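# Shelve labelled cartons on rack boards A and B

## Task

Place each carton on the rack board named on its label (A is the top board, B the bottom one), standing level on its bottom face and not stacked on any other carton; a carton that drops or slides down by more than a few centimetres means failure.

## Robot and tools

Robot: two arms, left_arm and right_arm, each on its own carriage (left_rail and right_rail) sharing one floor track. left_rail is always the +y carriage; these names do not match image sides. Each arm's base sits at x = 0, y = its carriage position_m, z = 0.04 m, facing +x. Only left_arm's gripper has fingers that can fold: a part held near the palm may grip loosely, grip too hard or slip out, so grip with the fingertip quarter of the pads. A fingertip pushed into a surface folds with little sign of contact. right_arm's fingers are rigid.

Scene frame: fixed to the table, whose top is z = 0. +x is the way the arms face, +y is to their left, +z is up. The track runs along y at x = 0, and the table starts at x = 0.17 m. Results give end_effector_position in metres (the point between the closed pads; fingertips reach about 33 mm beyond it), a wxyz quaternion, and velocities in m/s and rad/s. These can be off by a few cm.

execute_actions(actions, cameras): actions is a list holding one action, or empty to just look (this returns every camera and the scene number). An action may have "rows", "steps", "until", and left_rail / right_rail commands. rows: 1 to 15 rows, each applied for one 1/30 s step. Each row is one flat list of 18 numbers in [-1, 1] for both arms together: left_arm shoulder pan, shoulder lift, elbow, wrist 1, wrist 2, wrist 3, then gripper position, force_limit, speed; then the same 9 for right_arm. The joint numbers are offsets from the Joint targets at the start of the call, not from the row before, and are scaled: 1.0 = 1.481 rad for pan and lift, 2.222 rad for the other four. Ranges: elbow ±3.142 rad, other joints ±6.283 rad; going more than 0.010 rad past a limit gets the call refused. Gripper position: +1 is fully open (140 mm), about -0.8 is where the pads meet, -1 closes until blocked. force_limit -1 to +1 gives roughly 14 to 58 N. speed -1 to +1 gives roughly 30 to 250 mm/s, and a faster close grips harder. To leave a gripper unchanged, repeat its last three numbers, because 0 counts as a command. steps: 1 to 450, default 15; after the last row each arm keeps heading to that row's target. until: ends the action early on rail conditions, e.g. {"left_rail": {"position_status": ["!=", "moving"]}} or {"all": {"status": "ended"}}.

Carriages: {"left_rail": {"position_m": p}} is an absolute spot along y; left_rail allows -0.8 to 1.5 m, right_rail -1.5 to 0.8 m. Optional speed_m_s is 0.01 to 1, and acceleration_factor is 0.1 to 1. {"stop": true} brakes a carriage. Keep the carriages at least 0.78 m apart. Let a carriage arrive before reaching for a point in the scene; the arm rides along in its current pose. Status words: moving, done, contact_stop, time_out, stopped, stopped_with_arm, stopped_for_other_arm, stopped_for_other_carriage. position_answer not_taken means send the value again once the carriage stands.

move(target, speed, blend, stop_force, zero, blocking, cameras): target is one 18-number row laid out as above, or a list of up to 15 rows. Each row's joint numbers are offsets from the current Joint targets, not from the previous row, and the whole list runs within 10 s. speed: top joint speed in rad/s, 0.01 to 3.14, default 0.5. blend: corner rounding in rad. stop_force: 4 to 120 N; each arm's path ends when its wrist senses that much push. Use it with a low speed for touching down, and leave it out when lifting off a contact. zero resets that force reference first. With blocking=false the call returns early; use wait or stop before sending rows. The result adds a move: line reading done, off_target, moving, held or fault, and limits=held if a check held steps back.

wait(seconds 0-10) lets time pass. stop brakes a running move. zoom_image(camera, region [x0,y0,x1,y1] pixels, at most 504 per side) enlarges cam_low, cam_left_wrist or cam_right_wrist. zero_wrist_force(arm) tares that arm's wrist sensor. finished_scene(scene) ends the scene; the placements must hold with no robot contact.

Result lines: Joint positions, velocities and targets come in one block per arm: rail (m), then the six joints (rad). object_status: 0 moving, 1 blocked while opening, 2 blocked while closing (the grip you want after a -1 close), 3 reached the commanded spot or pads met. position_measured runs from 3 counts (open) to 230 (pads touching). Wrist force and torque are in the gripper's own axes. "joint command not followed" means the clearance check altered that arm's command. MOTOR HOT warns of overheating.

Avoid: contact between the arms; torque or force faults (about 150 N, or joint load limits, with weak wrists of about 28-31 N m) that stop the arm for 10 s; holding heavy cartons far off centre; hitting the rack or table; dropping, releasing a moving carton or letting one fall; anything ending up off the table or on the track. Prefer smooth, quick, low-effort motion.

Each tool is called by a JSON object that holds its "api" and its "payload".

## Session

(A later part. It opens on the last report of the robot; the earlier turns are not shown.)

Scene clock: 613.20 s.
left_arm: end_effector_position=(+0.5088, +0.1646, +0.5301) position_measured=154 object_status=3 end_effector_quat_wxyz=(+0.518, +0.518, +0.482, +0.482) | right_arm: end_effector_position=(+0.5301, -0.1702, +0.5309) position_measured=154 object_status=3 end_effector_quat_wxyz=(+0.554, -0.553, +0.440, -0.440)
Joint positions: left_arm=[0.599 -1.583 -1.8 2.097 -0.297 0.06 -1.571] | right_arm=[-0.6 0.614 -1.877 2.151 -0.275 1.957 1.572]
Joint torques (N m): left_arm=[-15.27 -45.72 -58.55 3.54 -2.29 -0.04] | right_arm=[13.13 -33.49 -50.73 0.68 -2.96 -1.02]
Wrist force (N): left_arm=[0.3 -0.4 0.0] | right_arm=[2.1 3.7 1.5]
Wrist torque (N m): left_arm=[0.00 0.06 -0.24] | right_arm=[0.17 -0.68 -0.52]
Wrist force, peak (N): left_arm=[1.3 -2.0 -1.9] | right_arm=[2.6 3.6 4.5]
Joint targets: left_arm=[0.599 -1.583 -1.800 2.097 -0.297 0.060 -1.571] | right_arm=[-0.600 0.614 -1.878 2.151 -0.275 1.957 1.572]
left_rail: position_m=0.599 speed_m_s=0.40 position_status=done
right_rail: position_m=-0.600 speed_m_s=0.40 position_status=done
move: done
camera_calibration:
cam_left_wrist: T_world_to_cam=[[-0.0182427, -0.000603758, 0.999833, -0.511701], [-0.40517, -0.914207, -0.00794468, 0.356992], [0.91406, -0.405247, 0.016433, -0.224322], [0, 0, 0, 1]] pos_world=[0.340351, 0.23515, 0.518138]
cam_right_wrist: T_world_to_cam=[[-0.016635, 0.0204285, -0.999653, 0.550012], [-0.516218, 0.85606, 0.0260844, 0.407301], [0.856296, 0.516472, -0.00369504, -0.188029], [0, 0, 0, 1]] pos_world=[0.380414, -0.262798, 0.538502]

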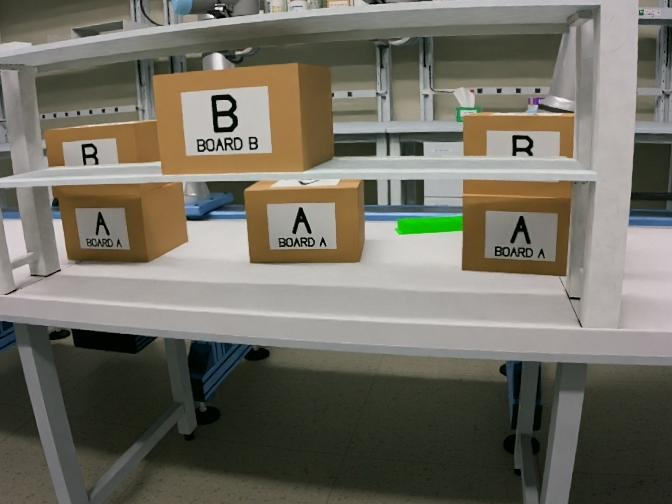

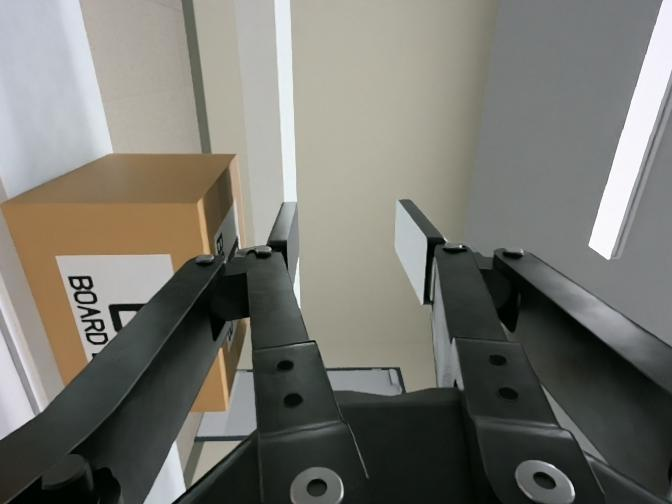

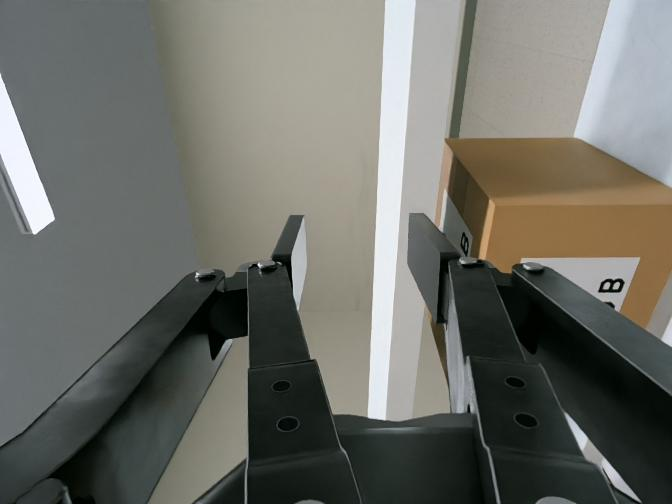

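{"api": "execute_actions", "payload": {"actions": [{"left_rail":{"position_m":0.113,"speed_m_s":0.6,"acceleration_factor":0.6},"right_rail":{"position_m":-1.087,"speed_m_s":0.6,"acceleration_factor":0.6},"steps":200,"until":{"all":{"status":"ended"}}}]}}

{"api": "move", "payload": {"target": [0,0.2492,0.1379,-0.304,0,0,-0.2,-0.8,0,0,0.2613,0.1456,-0.3198,0,0,-0.2,-0.8,0], "speed": 0.5, "stop_force": 20}}

{"api": "move", "payload": {"target": [0.0008,0.0424,-0.037,0.0088,0.0005,0,-0.2,-0.8,0,0.0658,0.0434,-0.0346,0.0057,0.0438,0,-0.2,-0.8,0], "speed": 0.045, "stop_force": 38}}

{"api": "execute_actions", "payload": {"actions": [{"right_rail":{"position_m":-1.0857,"acceleration_factor":0.2},"steps":15}]}}

{"api": "move", "payload": {"target": [[0,-0.04096,-0.00906,0.03636,0,0,-0.2,-0.8,0,0,-0.04469,-0.00988,0.03967,0,0,-0.2,-0.8,0],[0,-0.07847,-0.01998,0.07228,0,0,-0.2,-0.8,0,0,-0.0853,-0.02164,0.0785,0,0,-0.2,-0.8,0],[0,-0.11239,-0.03261,0.10752,0,0,-0.2,-0.8,0,0,-0.12159,-0.0351,0.11615,0,0,-0.2,-0.8,0]], "speed": [0.12,0.25,0.25], "blend": 0.01, "cameras": ["all"]}}

Scene clock: 634.17 s.
left_arm: end_effector_position=(+0.5087, -0.3211, +0.5303) position_measured=154 object_status=3 end_effector_quat_wxyz=(+0.518, +0.518, +0.482, +0.482) | right_arm: end_effector_position=(+0.5301, -0.6572, +0.5310) position_measured=154 object_status=3 end_effector_quat_wxyz=(+0.554, -0.553, +0.440, -0.440)
Joint positions: left_arm=[0.113 -1.583 -1.8 2.097 -0.297 0.06 -1.571] | right_arm=[-1.087 0.614 -1.878 2.151 -0.275 1.957 1.572]
Joint torques (N m): left_arm=[-4.87 -8.41 -52.78 -0.67 1.8 -0.23] | right_arm=[6.73 -21.78 -40.45 0.17 -0.43 -1.09]
Wrist force (N): left_arm=[0.0 -0.4 0.2] | right_arm=[2.0 3.8 1.3]
Wrist torque (N m): left_arm=[-0.02 0.13 -0.24] | right_arm=[0.18 -0.65 -0.52]
Wrist force, peak (N): left_arm=[1.5 -0.3 -0.1] | right_arm=[3.2 3.7 1.6]
Joint targets: left_arm=[0.113 -1.583 -1.800 2.097 -0.297 0.060 -1.571] | right_arm=[-1.087 0.614 -1.878 2.151 -0.275 1.957 1.572]
Tool commands: left_gripper/position=-0.2 left_gripper/force_limit=-0.8 left_gripper/speed=+0.0 right_gripper/position=-0.2 right_gripper/force_limit=-0.8 right_gripper/speed=+0.0
left_rail: position_m=0.113 speed_m_s=0.60 position_status=done
right_rail: position_m=-1.087 speed_m_s=0.60 position_status=done

Scene clock: 636.80 s.
left_arm: end_effector_position=(+0.5087, -0.3211, +0.2352) position_measured=154 object_status=3 end_effector_quat_wxyz=(+0.518, +0.518, +0.482, +0.482) | right_arm: end_effector_position=(+0.5303, -0.6571, +0.2361) position_measured=154 object_status=3 end_effector_quat_wxyz=(+0.554, -0.553, +0.440, -0.440)
Joint positions: left_arm=[0.113 -1.583 -1.431 2.403 -0.972 0.06 -1.571] | right_arm=[-1.087 0.614 -1.491 2.475 -0.986 1.957 1.572]
Joint torques (N m): left_arm=[8.67 -19.31 -16.47 -2.63 1.69 -0.11] | right_arm=[1.05 -25.86 -16.92 -7.42 2.39 -0.86]
Wrist force (N): left_arm=[0.3 -0.1 -0.1] | right_arm=[2.0 3.5 1.4]
Wrist torque (N m): left_arm=[0.03 0.05 -0.24] | right_arm=[0.11 -0.63 -0.48]
Wrist force, peak (N): left_arm=[1.5 1.8 -0.3] | right_arm=[2.2 5.4 1.0]
Joint targets: left_arm=[0.113 -1.583 -1.431 2.403 -0.972 0.060 -1.571] | right_arm=[-1.087 0.614 -1.491 2.475 -0.986 1.957 1.572]
left_rail: position_m=0.113 speed_m_s=0.60 position_status=done
right_rail: position_m=-1.087 speed_m_s=0.60 position_status=done
move: done

Scene clock: 639.70 s.
left_arm: end_effector_position=(+0.5088, -0.3585, +0.2352) position_measured=154 object_status=3 end_effector_quat_wxyz=(+0.518, +0.518, +0.482, +0.482) | right_arm: end_effector_position=(+0.5300, -0.6201, +0.2359) position_measured=154 object_status=3 end_effector_quat_wxyz=(+0.554, -0.553, +0.440, -0.440)
Joint positions: left_arm=[0.113 -1.582 -1.38 2.337 -0.956 0.06 -1.571] | right_arm=[-1.087 0.691 -1.44 2.414 -0.975 2.035 1.572]
Joint torques (N m): left_arm=[-32.28 -59.66 -32.94 -7.04 18.98 -0.44] | right_arm=[4.72 -46.51 -22.83 -6.27 -19.14 -1]
Wrist force (N): left_arm=[33.7 12.5 -6.5] | right_arm=[37.2 -4.9 -1.3]
Wrist torque (N m): left_arm=[-0.45 1.24 -0.53] | right_arm=[0.21 0.12 0.06]
Wrist force, peak (N): left_arm=[46.2 15.5 -7.9] | right_arm=[48.2 -6.0 -7.6]
Joint targets: left_arm=[0.113 -1.582 -1.380 2.337 -0.956 0.060 -1.571] | right_arm=[-1.087 0.691 -1.440 2.414 -0.975 2.035 1.572]
left_rail: position_m=0.113 speed_m_s=0.60 position_status=done
right_rail: position_m=-1.087 speed_m_s=0.60 position_status=done
move: contact (left_arm, right_arm); left_arm: the elbow is farthest, 0.017 rad from its target; right_arm: the shoulder pan is farthest, 0.020 rad from its target

Scene clock: 640.40 s.
left_arm: end_effector_position=(+0.5088, -0.3585, +0.2352) position_measured=154 object_status=3 end_effector_quat_wxyz=(+0.518, +0.518, +0.482, +0.482) | right_arm: end_effector_position=(+0.5300, -0.6189, +0.2359) position_measured=154 object_status=3 end_effector_quat_wxyz=(+0.554, -0.553, +0.440, -0.440)
Joint positions: left_arm=[0.113 -1.582 -1.38 2.337 -0.956 0.06 -1.571] | right_arm=[-1.086 0.691 -1.44 2.414 -0.975 2.035 1.572]
Joint torques (N m): left_arm=[-31.16 -59 -40.3 -7.1 19.66 -0.33] | right_arm=[22.78 -38.75 -34.32 -6.01 -18.25 -0.92]
Wrist force (N): left_arm=[38.4 12.7 -6.9] | right_arm=[54.1 -8.5 -6.7]
Wrist torque (N m): left_arm=[-0.52 1.32 -0.56] | right_arm=[0.30 0.40 0.21]
Wrist force, peak (N): left_arm=[38.5 13.4 -7.0] | right_arm=[54.1 -8.5 -6.7]
Joint targets: left_arm=[0.113 -1.582 -1.380 2.337 -0.956 0.060 -1.571] | right_arm=[-1.086 0.691 -1.440 2.414 -0.975 2.035 1.572]
Tool commands: left_gripper/position=-0.2 left_gripper/force_limit=-0.8 left_gripper/speed=+0.0 right_gripper/position=-0.2 right_gripper/force_limit=-0.8 right_gripper/speed=+0.0
left_rail: position_m=0.113 speed_m_s=0.60 position_status=done
right_rail: position_m=-1.086 speed_m_s=0.60 position_status=done

Scene clock: 642.33 s.
left_arm: end_effector_position=(+0.5088, -0.3585, +0.3372) position_measured=154 object_status=3 end_effector_quat_wxyz=(+0.518, +0.518, +0.482, +0.482) | right_arm: end_effector_position=(+0.5300, -0.6189, +0.3380) position_measured=154 object_status=3 end_effector_quat_wxyz=(+0.554, -0.553, +0.440, -0.440)
Joint positions: left_arm=[0.113 -1.582 -1.547 2.265 -0.717 0.06 -1.571] | right_arm=[-1.086 0.691 -1.62 2.336 -0.718 2.035 1.572]
Joint torques (N m): left_arm=[-31.73 -61.01 -75.53 -0.94 20.66 -0.28] | right_arm=[32.94 -48.17 -56.31 -2.63 -15.87 -0.87]
Wrist force (N): left_arm=[40.7 -11.4 -5.5] | right_arm=[43.1 11.7 -3.2]
Wrist torque (N m): left_arm=[0.32 1.48 -0.12] | right_arm=[0.13 0.36 -0.08]
Wrist force, peak (N): left_arm=[48.2 -11.5 -6.4] | right_arm=[54.0 -9.4 -7.0]
Joint targets: left_arm=[0.113 -1.582 -1.547 2.265 -0.717 0.060 -1.571] | right_arm=[-1.086 0.691 -1.620 2.336 -0.717 2.035 1.572]
left_rail: position_m=0.113 speed_m_s=0.60 position_status=done
right_rail: position_m=-1.086 speed_m_s=0.60 position_status=done
move: done
camera_calibration:
cam_left_wrist: T_world_to_cam=[[-0.0182261, -0.00105644, 0.999833, -0.319185], [-0.404873, -0.914335, -0.00834659, -0.12281], [0.914191, -0.404958, 0.016237, -0.432942], [0, 0, 0, 1]] pos_world=[0.340252, -0.28795, 0.325137]
cam_right_wrist: T_world_to_cam=[[-0.0167676, 0.0204672, -0.99965, 0.366416], [-0.516024, 0.856174, 0.0261851, 0.796231], [0.85641, 0.516282, -0.00379441, 0.0429745], [0, 0, 0, 1]] pos_world=[0.380214, -0.711399, 0.345601]

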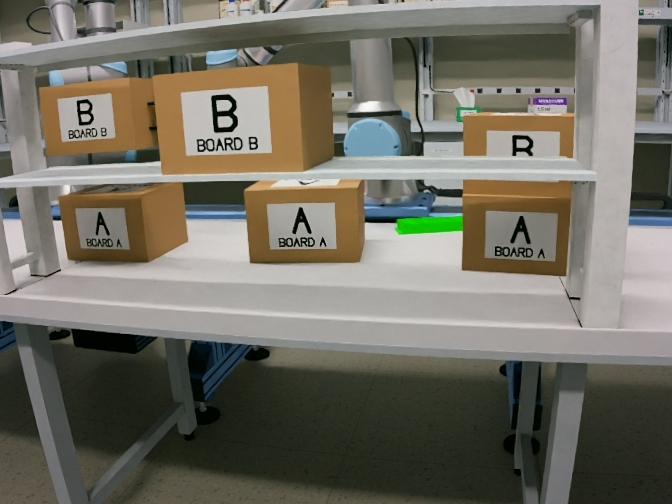

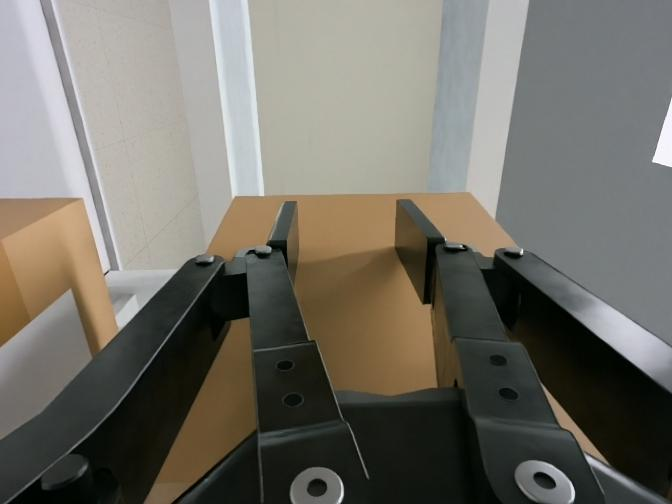

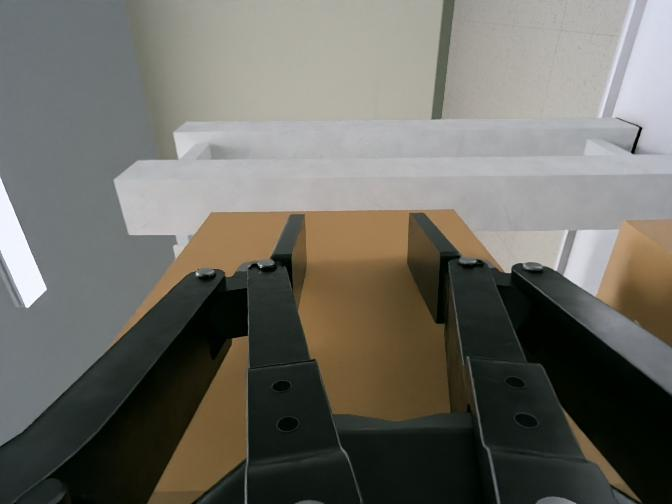

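{"api": "execute_actions", "payload": {"actions": [{"left_rail":{"position_m":0.2797,"speed_m_s":0.4,"acceleration_factor":0.2},"right_rail":{"position_m":-0.919,"speed_m_s":0.4,"acceleration_factor":0.2},"steps":200,"until":{"all":{"status":"ended"}}}], "cameras": ["all"]}}

{"api": "move", "payload": {"target": [[0.0823,0.0191,-0.0134,0.0007,0.0623,0,-0.2,-0.8,0,-0.039,0.0348,-0.0218,-0.0014,-0.0191,0,-0.2,-0.8,0],[0.161,0.0436,-0.0314,0.0023,0.1217,0,-0.2,-0.8,0,-0.072,0.0706,-0.0467,-0.0004,-0.034,0,-0.2,-0.8,0],[0.2345,0.0725,-0.0536,0.0052,0.1777,0,-0.2,-0.8,0,-0.0997,0.1071,-0.0739,0.0025,-0.0455,0,-0.2,-0.8,0],[0.3024,0.1046,-0.0797,0.0099,0.23,0,-0.2,-0.8,0,-0.1234,0.1442,-0.1033,0.0072,-0.0543,0,-0.2,-0.8,0],[0.364,0.1393,-0.1092,0.0164,0.2781,0,-0.2,-0.8,0,-0.144,0.1816,-0.1348,0.0138,-0.0609,0,-0.2,-0.8,0]], "speed": 0.22, "blend": [0.01,0.01,0.01,0.01,0], "stop_force": 40, "cameras": ["all"]}}

Scene clock: 687.17 s.
left_arm: end_effector_position=(+0.5088, -0.1918, +0.3373) position_measured=154 object_status=3 end_effector_quat_wxyz=(+0.518, +0.518, +0.482, +0.482) | right_arm: end_effector_position=(+0.5300, -0.4522, +0.3381) position_measured=154 object_status=3 end_effector_quat_wxyz=(+0.554, -0.553, +0.440, -0.440)
Joint positions: left_arm=[0.28 -1.582 -1.547 2.265 -0.717 0.06 -1.571] | right_arm=[-0.919 0.691 -1.62 2.336 -0.717 2.035 1.572]
Joint torques (N m): left_arm=[-31.9 -52.68 -52.85 -2.03 8.02 -0.14] | right_arm=[11.42 -32.72 -53.58 -3.84 -9.54 -0.84]
Wrist force (N): left_arm=[42.3 -11.0 -5.7] | right_arm=[44.5 11.3 -3.5]
Wrist torque (N m): left_arm=[0.33 1.47 -0.12] | right_arm=[0.14 0.33 -0.07]
Wrist force, peak (N): left_arm=[42.9 -11.7 -5.8] | right_arm=[46.1 11.7 -3.4]
Joint targets: left_arm=[0.280 -1.582 -1.547 2.265 -0.717 0.060 -1.571] | right_arm=[-0.919 0.691 -1.620 2.336 -0.717 2.035 1.572]
Tool commands: left_gripper/position=-0.2 left_gripper/force_limit=-0.8 left_gripper/speed=+0.0 right_gripper/position=-0.2 right_gripper/force_limit=-0.8 right_gripper/speed=+0.0
left_rail: position_m=0.280 speed_m_s=0.40 position_status=done
right_rail: position_m=-0.919 speed_m_s=0.40 position_status=done
camera_calibration:
cam_left_wrist: T_world_to_cam=[[-0.0181849, -0.000965375, 0.999834, -0.319113], [-0.404876, -0.914335, -0.00824668, 0.0295792], [0.914191, -0.404959, 0.0162362, -0.365437], [0, 0, 0, 1]] pos_world=[0.340252, -0.12125, 0.325237]
cam_right_wrist: T_world_to_cam=[[-0.0166817, 0.0205184, -0.99965, 0.363102], [-0.516026, 0.856173, 0.0261846, 0.653591], [0.856411, 0.516282, -0.00369441, -0.0430724], [0, 0, 0, 1]] pos_world=[0.380214, -0.544799, 0.345702]

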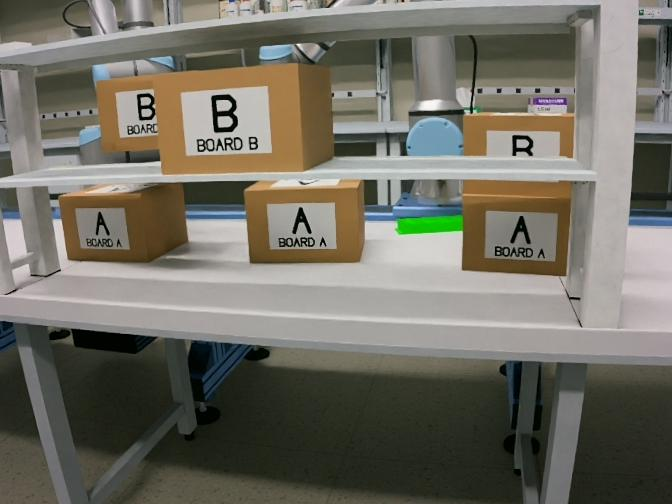

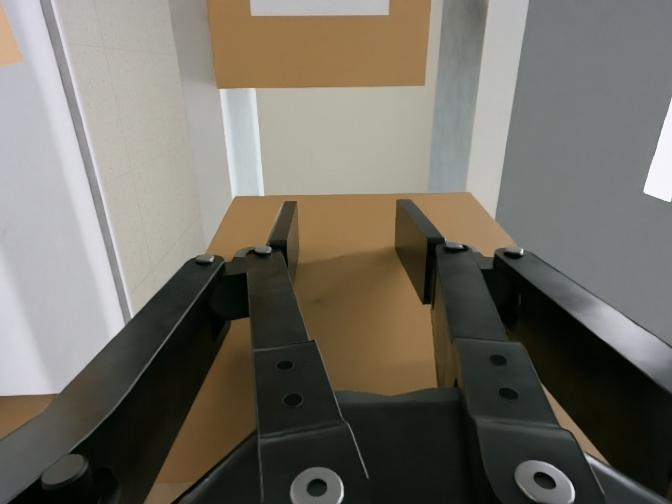

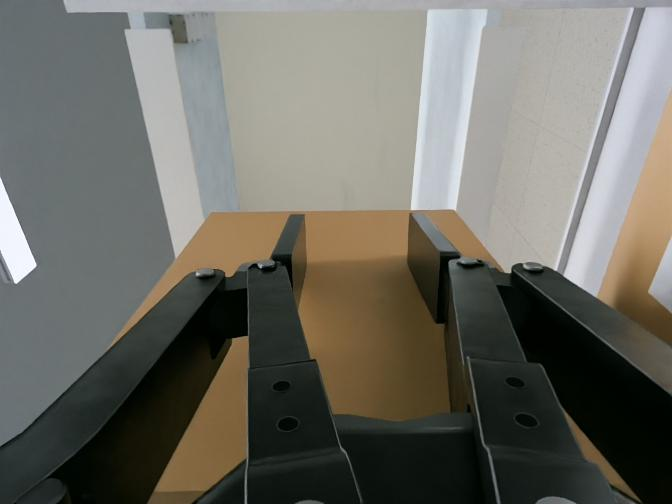

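Scene clock: 691.10 s.
left_arm: end_effector_position=(+0.7811, -0.1879, +0.3369) position_measured=154 object_status=3 end_effector_quat_wxyz=(+0.536, +0.536, +0.461, +0.461) | right_arm: end_effector_position=(+0.7684, -0.4486, +0.3373) position_measured=154 object_status=3 end_effector_quat_wxyz=(+0.536, -0.535, +0.461, -0.461)
Joint positions: left_arm=[0.28 -1.043 -1.34 2.022 -0.681 0.678 -1.571] | right_arm=[-0.919 0.478 -1.351 2.036 -0.687 1.9 1.572]
Joint torques (N m): left_arm=[-20.08 -44.87 -75.22 -2.67 22.3 -0.45] | right_arm=[16.24 -57.33 -58.18 -3.2 -21.61 -0.91]
Wrist force (N): left_arm=[40.5 -9.1 -3.8] | right_arm=[42.6 12.8 -6.3]
Wrist torque (N m): left_arm=[0.02 1.40 -0.29] | right_arm=[0.03 0.23 -0.25]
Wrist force, peak (N): left_arm=[54.3 -11.2 -6.3] | right_arm=[57.3 12.5 -6.3]
Joint targets: left_arm=[0.280 -1.043 -1.340 2.022 -0.681 0.678 -1.571] | right_arm=[-0.919 0.478 -1.351 2.036 -0.687 1.900 1.572]
left_rail: position_m=0.280 speed_m_s=0.40 position_status=done
right_rail: position_m=-0.919 speed_m_s=0.40 position_status=done
move: done
camera_calibration:
cam_left_wrist: T_world_to_cam=[[-0.0176693, 0.000402403, 0.999844, -0.314012], [-0.475484, -0.879688, -0.00804876, 0.204986], [0.879547, -0.475552, 0.0157348, -0.598894], [0, 0, 0, 1]] pos_world=[0.618674, -0.104355, 0.325037]
cam_right_wrist: T_world_to_cam=[[-0.0151224, 0.0214878, -0.999655, 0.365406], [-0.447725, 0.893794, 0.0259853, 0.737987], [0.894043, 0.447964, -0.00389562, -0.308592], [0, 0, 0, 1]] pos_world=[0.611836, -0.529221, 0.344901]

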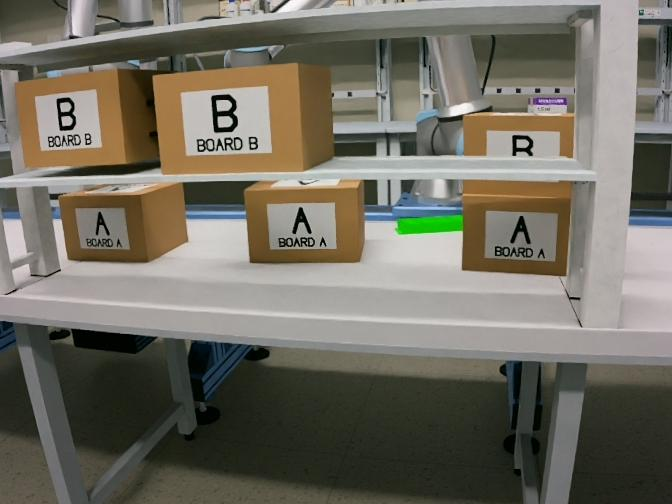

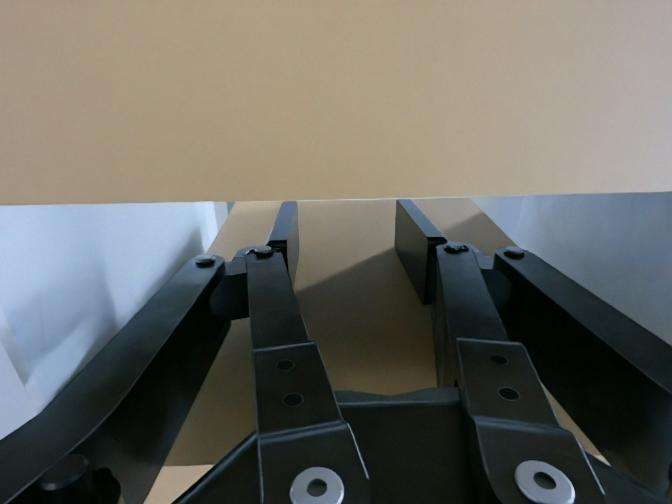

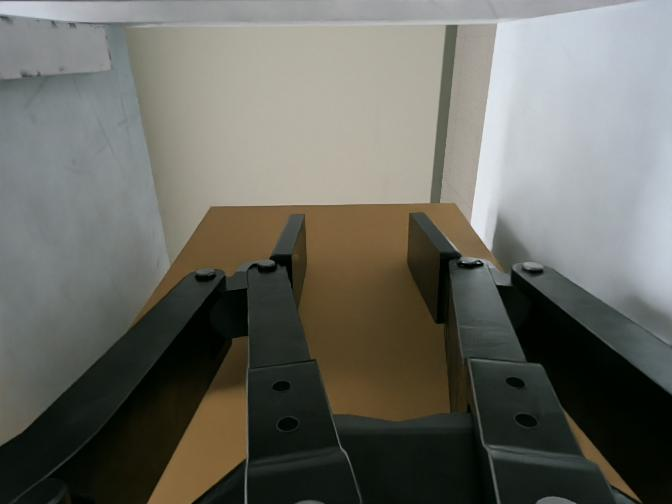

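{"api": "move", "payload": {"target": [0,0.0319,0.0132,-0.0344,0,0,-0.2,-0.8,0,0,0.0321,0.0133,-0.0348,0,0,-0.2,-0.8,0], "speed": 0.03, "stop_force": 9}}

{"api": "move", "payload": {"target": [0,0.0021,0.0009,-0.0023,0,0,-0.2,-0.8,0,0,0.0021,0.0009,-0.0023,0,0,-0.2,-0.8,0], "speed": 0.03}}

{"api": "move", "payload": {"target": [0.0113,-0.0144,0.0106,-0.001,0.0075,0,-0.2,-0.8,0,-0.0203,-0.0151,0.0105,-0.0004,-0.0135,0,-0.2,-0.8,0], "speed": 0.05, "cameras": ["cam_low"]}}

Scene clock: 708.10 s.
left_arm: end_effector_position=(+0.7811, -0.1878, +0.3171) position_measured=154 object_status=3 end_effector_quat_wxyz=(+0.536, +0.536, +0.461, +0.461) | right_arm: end_effector_position=(+0.7683, -0.4486, +0.3168) position_measured=154 object_status=3 end_effector_quat_wxyz=(+0.537, -0.535, +0.461, -0.461)
Joint positions: left_arm=[0.28 -1.043 -1.317 2.037 -0.719 0.678 -1.571] | right_arm=[-0.919 0.478 -1.326 2.051 -0.726 1.9 1.572]
Joint torques (N m): left_arm=[-24.36 -87.75 -74.4 -3.44 21.15 -0.31] | right_arm=[21.7 -73.57 -52.93 -2.02 -19.17 -0.6]
Wrist force (N): left_arm=[39.8 -8.4 -4.7] | right_arm=[42.4 6.0 -7.4]
Wrist torque (N m): left_arm=[0.46 1.39 -0.26] | right_arm=[-0.26 0.24 -0.08]
Wrist force, peak (N): left_arm=[41.4 -9.1 -3.7] | right_arm=[43.5 13.9 -6.3]
Joint targets: left_arm=[0.280 -1.043 -1.317 2.037 -0.719 0.678 -1.571] | right_arm=[-0.919 0.478 -1.326 2.051 -0.726 1.900 1.572]
left_rail: position_m=0.280 speed_m_s=0.40 position_status=done
right_rail: position_m=-0.919 speed_m_s=0.40 position_status=done
move: contact (left_arm, right_arm); left_arm: the wrist 1 is farthest, 0.039 rad from its target; right_arm: the wrist 1 is farthest, 0.038 rad from its target

Scene clock: 708.80 s.
left_arm: end_effector_position=(+0.7811, -0.1878, +0.3147) position_measured=154 object_status=3 end_effector_quat_wxyz=(+0.536, +0.536, +0.461, +0.461) | right_arm: end_effector_position=(+0.7683, -0.4486, +0.3144) position_measured=154 object_status=3 end_effector_quat_wxyz=(+0.537, -0.535, +0.461, -0.461)
Joint positions: left_arm=[0.28 -1.043 -1.314 2.038 -0.724 0.678 -1.571] | right_arm=[-0.919 0.478 -1.323 2.053 -0.732 1.9 1.572]
Joint torques (N m): left_arm=[-26.22 -13.68 -28.63 -2.01 20.84 -0.54] | right_arm=[20.05 -24.7 -24.5 -1.1 -18.76 -0.89]
Wrist force (N): left_arm=[46.7 28.1 -3.4] | right_arm=[46.7 -18.6 -14.7]
Wrist torque (N m): left_arm=[-0.64 1.60 -0.65] | right_arm=[0.43 0.31 0.14]
Wrist force, peak (N): left_arm=[46.7 28.1 -3.4] | right_arm=[46.7 -18.6 -14.7]
Joint targets: left_arm=[0.280 -1.043 -1.314 2.039 -0.724 0.678 -1.571] | right_arm=[-0.919 0.478 -1.323 2.053 -0.732 1.900 1.572]
left_rail: position_m=0.280 speed_m_s=0.40 position_status=done
right_rail: position_m=-0.919 speed_m_s=0.40 position_status=done
move: done

Scene clock: 709.77 s.
left_arm: end_effector_position=(+0.7809, -0.1689, +0.3166) position_measured=154 object_status=3 end_effector_quat_wxyz=(+0.536, +0.536, +0.461, +0.461) end_effector_velocity=(-0.001, +0.002, -0.001) end_effector_angular_velocity=(+0.002, +0.001, -0.001) | right_arm: end_effector_position=(+0.7683, -0.4677, +0.3169) position_measured=154 object_status=3 end_effector_quat_wxyz=(+0.536, -0.535, +0.461, -0.461)
Joint positions: left_arm=[0.28 -1.026 -1.335 2.062 -0.726 0.695 -1.571] | right_arm=[-0.919 0.448 -1.346 2.077 -0.732 1.87 1.572]
Joint velocities: left_arm=[0.001 0 -0.001 0.002 0.001 0.001 0] | right_arm=[within noise]
Joint torques (N m): left_arm=[12.58 -82.02 -28.5 -5.23 1.87 -0.63] | right_arm=[-19.29 -73.8 -25.01 -7.34 -2.79 -1.02]
Wrist force (N): left_arm=[0.2 0.2 0.3] | right_arm=[3.2 7.0 1.7]
Wrist torque (N m): left_arm=[0.07 0.10 -0.22] | right_arm=[0.96 -0.88 -0.45]
Wrist force, peak (N): left_arm=[46.3 27.2 -2.7] | right_arm=[47.0 -17.7 -15.0]
Joint targets: left_arm=[0.280 -1.026 -1.335 2.062 -0.726 0.695 -1.571] | right_arm=[-0.919 0.448 -1.346 2.077 -0.732 1.870 1.572]
left_rail: position_m=0.280 speed_m_s=0.40 position_status=done
right_rail: position_m=-0.919 speed_m_s=0.40 position_status=done
move: done
Images, in order (width x height): cam_low 672x504.

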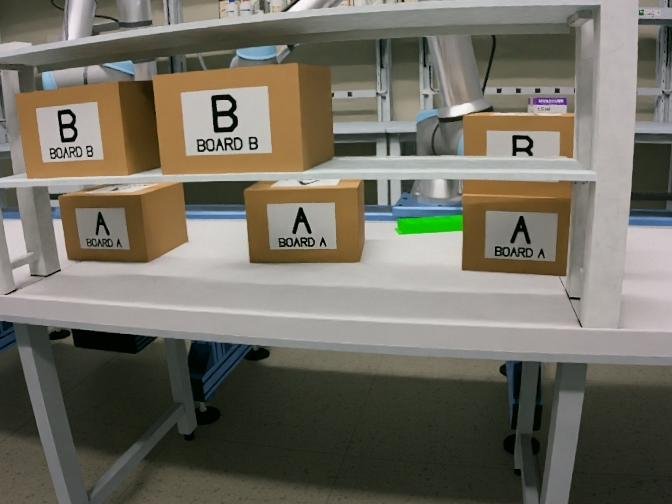

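{"api": "move", "payload": {"target": [[-0.2017,-0.114,0.0898,-0.0138,-0.1345,0,-0.2,-0.8,0,0.1079,-0.1129,0.0877,-0.0125,0.0718,0,-0.2,-0.8,0],[-0.3639,-0.395,0.0527,0.2102,-0.1823,0,-0.2,-0.8,0,0.3038,-0.287,-0.0008,0.1926,0.2622,0,-0.2,-0.8,0]], "speed": 0.5, "blend": [0.01,0]}}

{"api": "execute_actions", "payload": {"actions": [{"left_rail":{"position_m":1.0735,"speed_m_s":0.6,"acceleration_factor":0.6},"right_rail":{"position_m":-0.1265,"speed_m_s":0.6,"acceleration_factor":0.6},"steps":200,"until":{"all":{"status":"ended"}}}], "cameras": ["all"]}}

Scene clock: 738.47 s.
left_arm: end_effector_position=(+0.5029, -0.1576, +0.5301) position_measured=154 object_status=3 end_effector_quat_wxyz=(+0.566, +0.566, +0.424, +0.424) | right_arm: end_effector_position=(+0.4684, -0.4734, +0.5301) position_measured=154 object_status=3 end_effector_quat_wxyz=(+0.504, -0.504, +0.496, -0.496)
Joint positions: left_arm=[0.28 -1.565 -1.92 2.179 -0.259 0.29 -1.571] | right_arm=[-0.919 0.898 -1.771 2.075 -0.305 2.452 1.572]
Joint torques (N m): left_arm=[-15.18 -33.99 -59.56 1.86 -2.42 -0.3] | right_arm=[9.55 -40.69 -48.49 1.56 3.5 -0.77]
Wrist force (N): left_arm=[0.2 0.1 0.0] | right_arm=[3.4 7.2 1.8]
Wrist torque (N m): left_arm=[0.06 0.06 -0.26] | right_arm=[1.00 -0.94 -0.44]
Wrist force, peak (N): left_arm=[-4.1 0.2 -1.3] | right_arm=[3.6 9.6 0.0]
Joint targets: left_arm=[0.280 -1.565 -1.920 2.179 -0.259 0.290 -1.571] | right_arm=[-0.919 0.898 -1.771 2.075 -0.305 2.452 1.572]
left_rail: position_m=0.280 speed_m_s=0.40 position_status=done
right_rail: position_m=-0.919 speed_m_s=0.40 position_status=done
move: done

Scene clock: 741.53 s.
left_arm: end_effector_position=(+0.5029, +0.6362, +0.5302) position_measured=154 object_status=3 end_effector_quat_wxyz=(+0.566, +0.566, +0.424, +0.424) | right_arm: end_effector_position=(+0.4683, +0.3190, +0.5303) position_measured=154 object_status=3 end_effector_quat_wxyz=(+0.504, -0.504, +0.496, -0.496)
Joint positions: left_arm=[1.073 -1.565 -1.92 2.179 -0.259 0.29 -1.571] | right_arm=[-0.127 0.898 -1.771 2.075 -0.305 2.452 1.572]
Joint torques (N m): left_arm=[11.02 -4.3 -43.07 0.32 -0.94 -0.47] | right_arm=[1.48 -34.15 -42.87 0.23 1.39 -0.61]
Wrist force (N): left_arm=[-0.1 -0.3 0.1] | right_arm=[3.6 7.3 2.1]
Wrist torque (N m): left_arm=[0.00 0.13 -0.25] | right_arm=[0.98 -0.97 -0.44]
Wrist force, peak (N): left_arm=[1.4 0.0 -0.7] | right_arm=[4.6 7.5 2.1]
Joint targets: left_arm=[1.073 -1.565 -1.920 2.179 -0.259 0.290 -1.571] | right_arm=[-0.126 0.898 -1.771 2.075 -0.305 2.452 1.572]
Tool commands: left_gripper/position=-0.2 left_gripper/force_limit=-0.8 left_gripper/speed=+0.0 right_gripper/position=-0.2 right_gripper/force_limit=-0.8 right_gripper/speed=+0.0
left_rail: position_m=1.073 speed_m_s=0.60 position_status=done
right_rail: position_m=-0.127 position_m_goal=-0.126 speed_m_s=0.60 position_status=done
camera_calibration:
cam_left_wrist: T_world_to_cam=[[-0.0178438, 0.00391381, 0.999833, -0.514651], [-0.588675, -0.808337, -0.00734175, 0.810359], [0.808173, -0.588708, 0.0167278, 0.142025], [0, 0, 0, 1]] pos_world=[0.353074, 0.740668, 0.518139]
cam_right_wrist: T_world_to_cam=[[-0.0129679, 0.0232318, -0.999646, 0.535694], [-0.325533, 0.945168, 0.0261887, -0.161148], [0.945442, 0.325757, -0.00469414, -0.36815], [0, 0, 0, 1]] pos_world=[0.302552, 0.259795, 0.537997]

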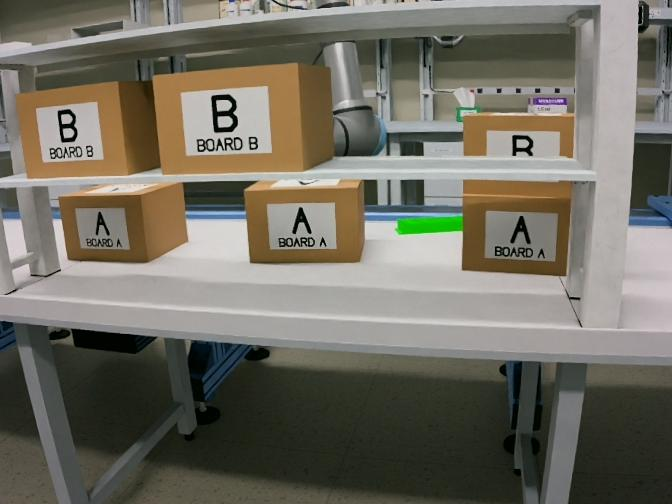

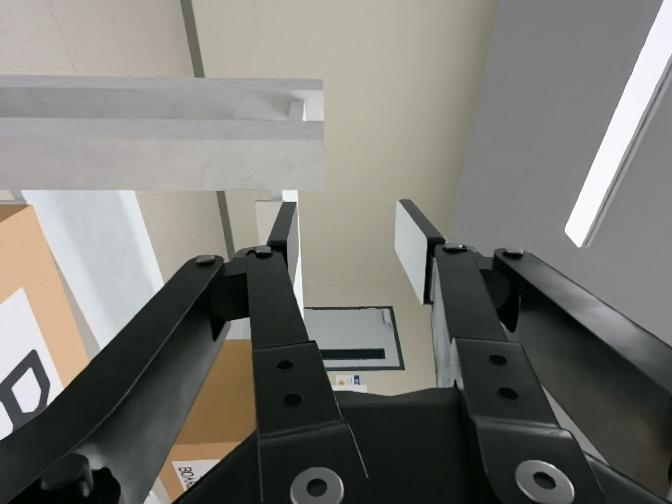

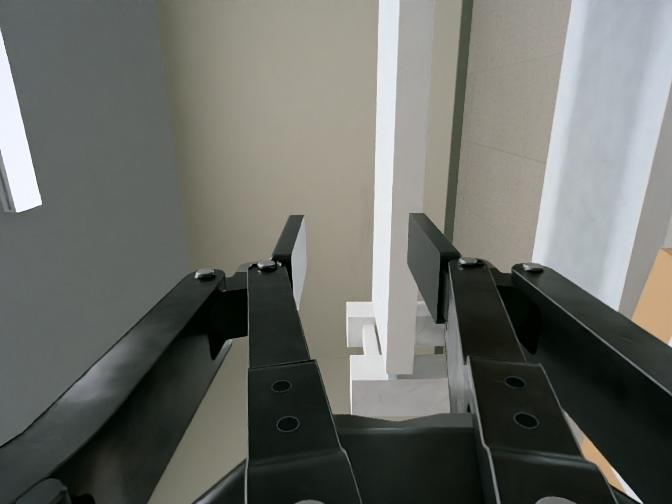

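{"api": "execute_actions", "payload": {"actions": [{"left_rail":{"position_m":1.0815},"right_rail":{"position_m":-0.1185},"steps":60,"until":{"all":{"status":"ended"}}}]}}

{"api": "move", "payload": {"target": [0,0.2601,0.1488,-0.3221,0,0,-0.2,-0.8,0,0,0.2381,0.1339,-0.2926,0,0,-0.2,-0.8,0], "speed": 0.35, "stop_force": 15, "cameras": ["all"]}}

Scene clock: 755.33 s.
left_arm: end_effector_position=(+0.5029, +0.6442, +0.5302) position_measured=154 object_status=3 end_effector_quat_wxyz=(+0.566, +0.566, +0.424, +0.424) | right_arm: end_effector_position=(+0.4683, +0.3270, +0.5303) position_measured=154 object_status=3 end_effector_quat_wxyz=(+0.504, -0.504, +0.496, -0.496)
Joint positions: left_arm=[1.081 -1.565 -1.92 2.179 -0.259 0.29 -1.571] | right_arm=[-0.119 0.898 -1.771 2.075 -0.305 2.452 1.572]
Joint torques (N m): left_arm=[9.83 -1.68 -38.68 -0.87 0.56 -0.43] | right_arm=[-11.11 -27.18 -35.17 -0.87 -0.61 -0.74]
Wrist force (N): left_arm=[0.3 -0.1 -0.1] | right_arm=[3.5 7.2 1.9]
Wrist torque (N m): left_arm=[0.02 0.06 -0.26] | right_arm=[0.99 -0.95 -0.44]
Wrist force, peak (N): left_arm=[1.2 0.0 -0.5] | right_arm=[4.1 7.4 2.0]
Joint targets: left_arm=[1.081 -1.565 -1.920 2.179 -0.259 0.290 -1.571] | right_arm=[-0.119 0.898 -1.771 2.075 -0.305 2.452 1.572]
Tool commands: left_gripper/position=-0.2 left_gripper/force_limit=-0.8 left_gripper/speed=+0.0 right_gripper/position=-0.2 right_gripper/force_limit=-0.8 right_gripper/speed=+0.0
left_rail: position_m=1.081 speed_m_s=0.60 position_status=done
right_rail: position_m=-0.119 speed_m_s=0.60 position_status=done

Scene clock: 758.53 s.
left_arm: end_effector_position=(+0.5031, +0.6182, +0.3438) position_measured=154 object_status=3 end_effector_quat_wxyz=(+0.566, +0.566, +0.424, +0.424) | right_arm: end_effector_position=(+0.4683, +0.3270, +0.2401) position_measured=154 object_status=3 end_effector_quat_wxyz=(+0.504, -0.504, +0.496, -0.496)
Joint positions: left_arm=[1.081 -1.565 -1.686 2.38 -0.693 0.29 -1.571] | right_arm=[-0.118 0.898 -1.418 2.372 -0.955 2.452 1.572]
Joint torques (N m): left_arm=[8.33 -50.25 -50.82 2.1 1.02 -0.73] | right_arm=[-13.87 -31.14 -18.01 -5.91 -2.3 -0.86]
Wrist force (N): left_arm=[0.4 0.2 -0.4] | right_arm=[3.8 7.1 2.1]
Wrist torque (N m): left_arm=[0.09 0.05 -0.24] | right_arm=[0.97 -1.05 -0.47]
Wrist force, peak (N): left_arm=[0.3 151.2 -42.6] | right_arm=[3.8 8.3 2.0]
Joint targets: left_arm=[1.081 -1.565 -1.686 2.380 -0.693 0.290 -1.571] | right_arm=[-0.119 0.898 -1.418 2.372 -0.955 2.452 1.572]
left_rail: position_m=1.081 speed_m_s=0.60 position_status=done
right_rail: position_m=-0.118 position_m_goal=-0.119 speed_m_s=0.60 position_status=done
move: contact (left_arm); left_arm: the wrist 1 is farthest, 0.282 rad from its target
camera_calibration:
cam_left_wrist: T_world_to_cam=[[-0.0178345, 0.00241445, 0.999838, -0.327227], [-0.588652, -0.808342, -0.00854801, 0.795036], [0.80819, -0.588709, 0.0158377, 0.134733], [0, 0, 0, 1]] pos_world=[0.353274, 0.722769, 0.331836]
cam_right_wrist: T_world_to_cam=[[-0.0130305, 0.0231051, -0.999648, 0.245564], [-0.325531, 0.945172, 0.0260893, -0.161089], [0.945442, 0.325756, -0.00479466, -0.372092], [0, 0, 0, 1]] pos_world=[0.302552, 0.267794, 0.247896]

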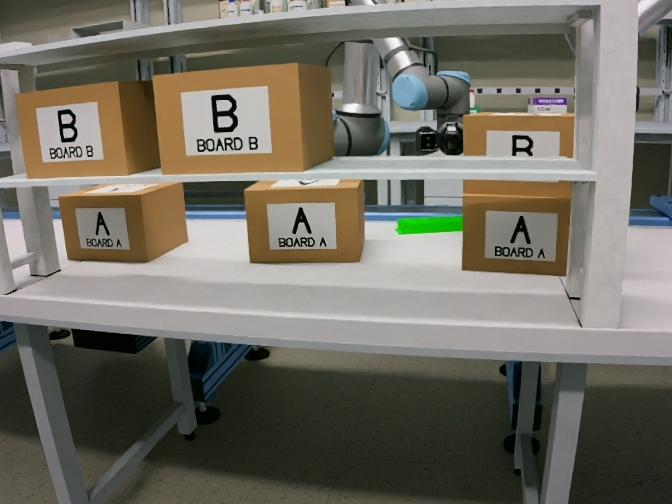

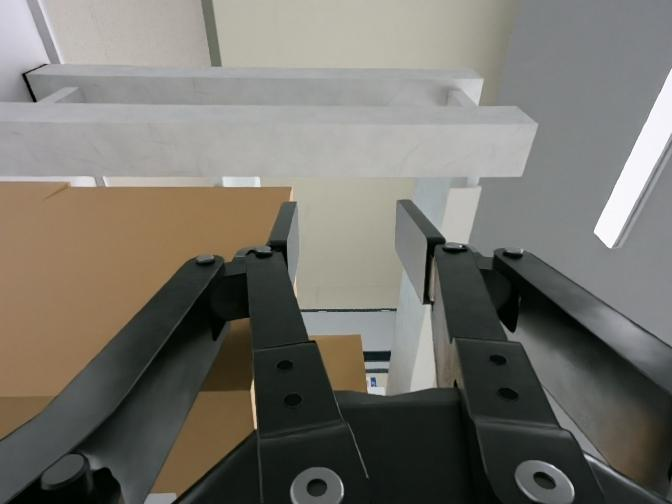

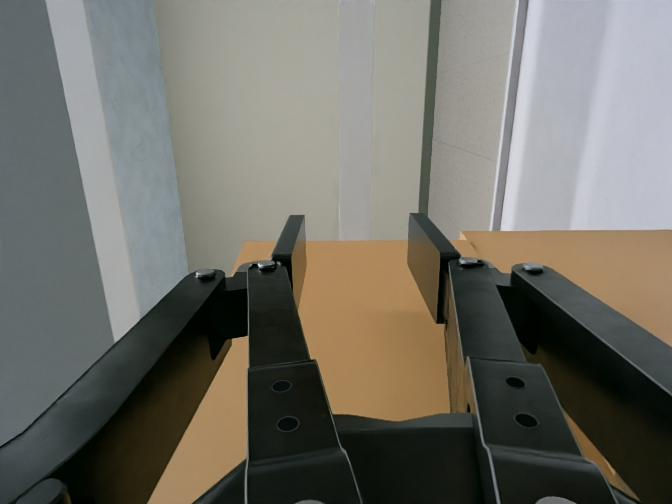

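{"api": "move", "payload": {"target": [0,-0.1574,-0.0903,0.1952,0,0,-0.2,-0.8,0,0,0,0,0,0,0,-0.2,-0.8,0], "speed": 0.4, "cameras": ["all"]}}

{"api": "zoom_image", "payload": {"camera": "cam_low", "region": [420, 60, 640, 300]}}

Scene clock: 768.77 s.
left_arm: end_effector_position=(+0.5029, +0.6440, +0.5294) position_measured=154 object_status=3 end_effector_quat_wxyz=(+0.566, +0.566, +0.424, +0.424) | right_arm: end_effector_position=(+0.4683, +0.3270, +0.2401) position_measured=154 object_status=3 end_effector_quat_wxyz=(+0.504, -0.504, +0.496, -0.496)
Joint positions: left_arm=[1.082 -1.565 -1.919 2.18 -0.259 0.29 -1.571] | right_arm=[-0.118 0.898 -1.418 2.372 -0.955 2.452 1.572]
Joint torques (N m): left_arm=[5.49 -36.63 -58.65 2.53 0.43 -0.43] | right_arm=[-13.8 -32.2 -17.47 -6.3 -2.15 -0.64]
Wrist force (N): left_arm=[0.0 -0.2 -0.2] | right_arm=[3.6 7.2 2.0]
Wrist torque (N m): left_arm=[0.03 0.11 -0.24] | right_arm=[0.97 -0.99 -0.48]
Wrist force, peak (N): left_arm=[0.7 1.8 -0.2] | right_arm=[3.7 7.4 2.3]
Joint targets: left_arm=[1.081 -1.565 -1.919 2.180 -0.259 0.290 -1.571] | right_arm=[-0.119 0.898 -1.418 2.372 -0.955 2.452 1.572]
left_rail: position_m=1.082 position_m_goal=1.081 speed_m_s=0.60 position_status=done
right_rail: position_m=-0.118 position_m_goal=-0.119 speed_m_s=0.60 position_status=done
move: done
camera_calibration:
cam_left_wrist: T_world_to_cam=[[-0.0178345, 0.00241445, 0.999838, -0.512962], [-0.588652, -0.808342, -0.00854801, 0.81728], [0.80819, -0.588709, 0.0158377, 0.147083], [0, 0, 0, 1]] pos_world=[0.353074, 0.748469, 0.517536]
cam_right_wrist: T_world_to_cam=[[-0.0130305, 0.0231051, -0.999648, 0.245564], [-0.325531, 0.945172, 0.0260893, -0.161089], [0.945442, 0.325756, -0.00479466, -0.372092], [0, 0, 0, 1]] pos_world=[0.302552, 0.267794, 0.247896]

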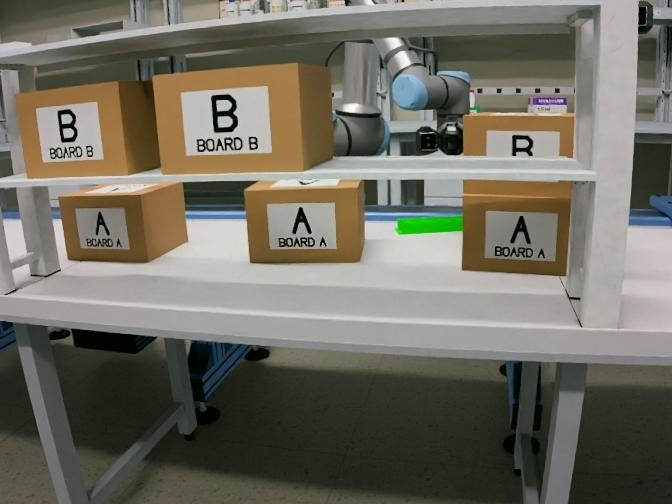

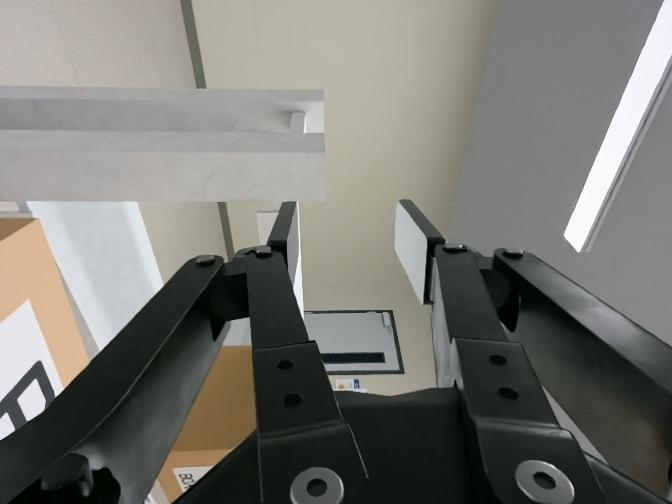

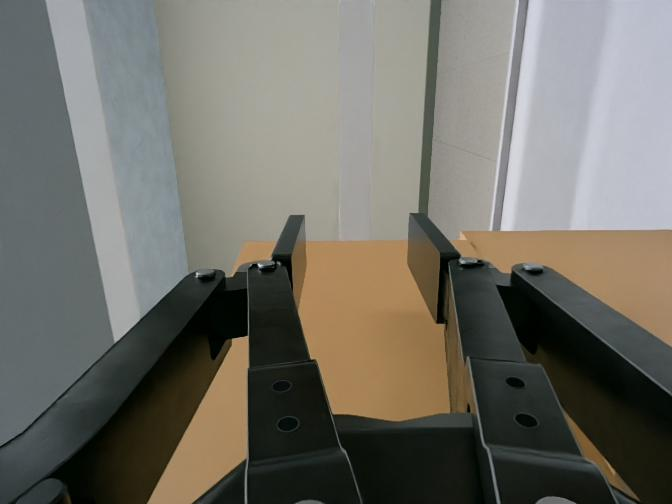

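Scaled by 2.100.

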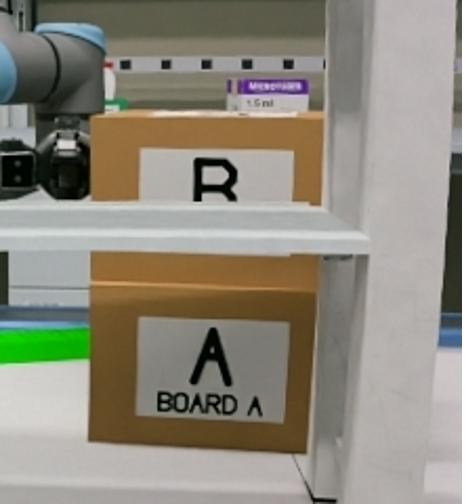

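{"api": "move", "payload": {"target": [[0,0.0852,0.0872,-0.1439,0,0,-0.2,-0.8,0,0,0,0,0,0,0,-0.2,-0.8,0],[0,0.1623,0.1227,-0.2308,0,0,-0.2,-0.8,0,0,0,0,0,0,0,-0.2,-0.8,0],[0,0.2596,0.1485,-0.3216,0,0,-0.2,-0.8,0,0,0,0,0,0,0,-0.2,-0.8,0]], "speed": 0.2, "stop_force": 10, "blend": [0.02,0.02,0], "cameras": ["all"]}}

Scene clock: 803.47 s.
left_arm: end_effector_position=(+0.5029, +0.6441, +0.2401) position_measured=154 object_status=3 end_effector_quat_wxyz=(+0.566, +0.566, +0.424, +0.424) | right_arm: end_effector_position=(+0.4683, +0.3270, +0.2401) position_measured=154 object_status=3 end_effector_quat_wxyz=(+0.504, -0.504, +0.496, -0.496)
Joint positions: left_arm=[1.081 -1.565 -1.535 2.51 -0.974 0.29 -1.571] | right_arm=[-0.118 0.898 -1.418 2.372 -0.955 2.452 1.572]
Joint torques (N m): left_arm=[2.19 -8.19 -17.93 -4.07 -1.17 -0.32] | right_arm=[-12.89 -33.45 -18.11 -6.03 -2.01 -0.9]
Wrist force (N): left_arm=[-0.3 0.0 -0.2] | right_arm=[3.4 7.1 2.3]
Wrist torque (N m): left_arm=[0.03 0.19 -0.23] | right_arm=[0.96 -0.96 -0.48]
Wrist force, peak (N): left_arm=[-0.1 1.9 -0.3] | right_arm=[3.6 7.5 2.4]
Joint targets: left_arm=[1.081 -1.565 -1.535 2.510 -0.974 0.290 -1.571] | right_arm=[-0.119 0.898 -1.418 2.372 -0.955 2.452 1.572]
left_rail: position_m=1.081 speed_m_s=0.60 position_status=done
right_rail: position_m=-0.118 position_m_goal=-0.119 speed_m_s=0.60 position_status=done
move: done
camera_calibration:
cam_left_wrist: T_world_to_cam=[[-0.0178554, 0.00255427, 0.999837, -0.223707], [-0.588653, -0.808341, -0.00844729, 0.814865], [0.808188, -0.588708, 0.0159368, 0.151703], [0, 0, 0, 1]] pos_world=[0.353074, 0.748569, 0.228136]
cam_right_wrist: T_world_to_cam=[[-0.0130305, 0.0231051, -0.999648, 0.245564], [-0.325531, 0.945172, 0.0260893, -0.161089], [0.945442, 0.325756, -0.00479466, -0.372092], [0, 0, 0, 1]] pos_world=[0.302552, 0.267794, 0.247896]

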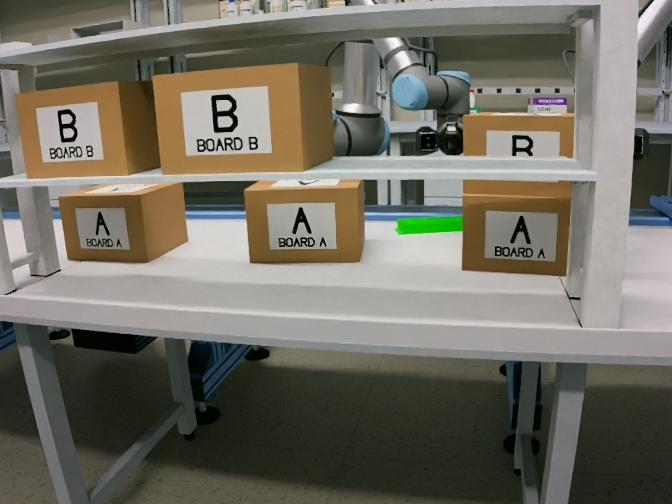

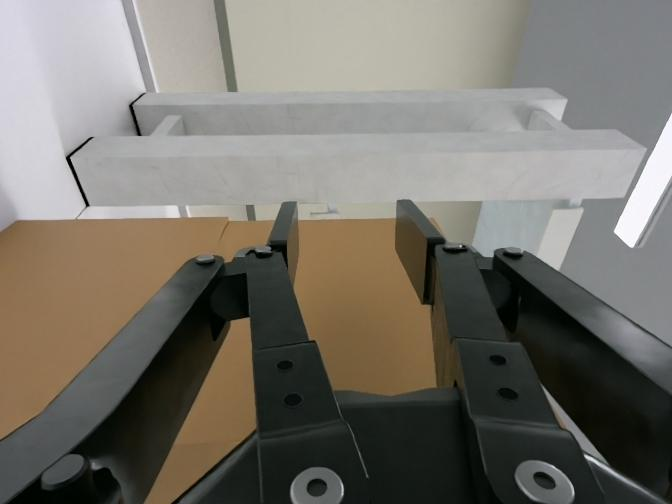

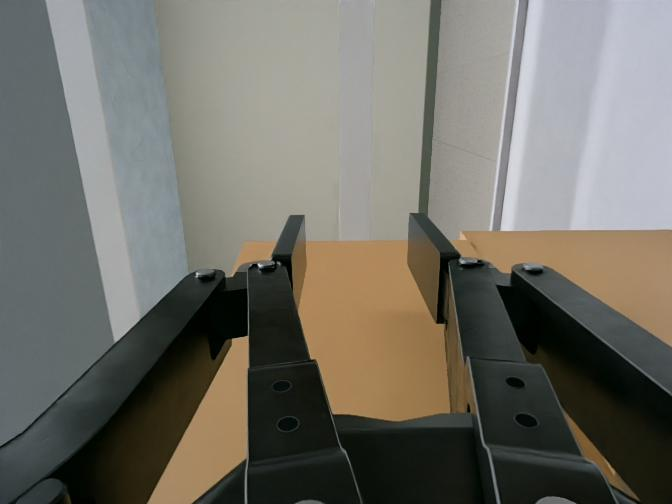

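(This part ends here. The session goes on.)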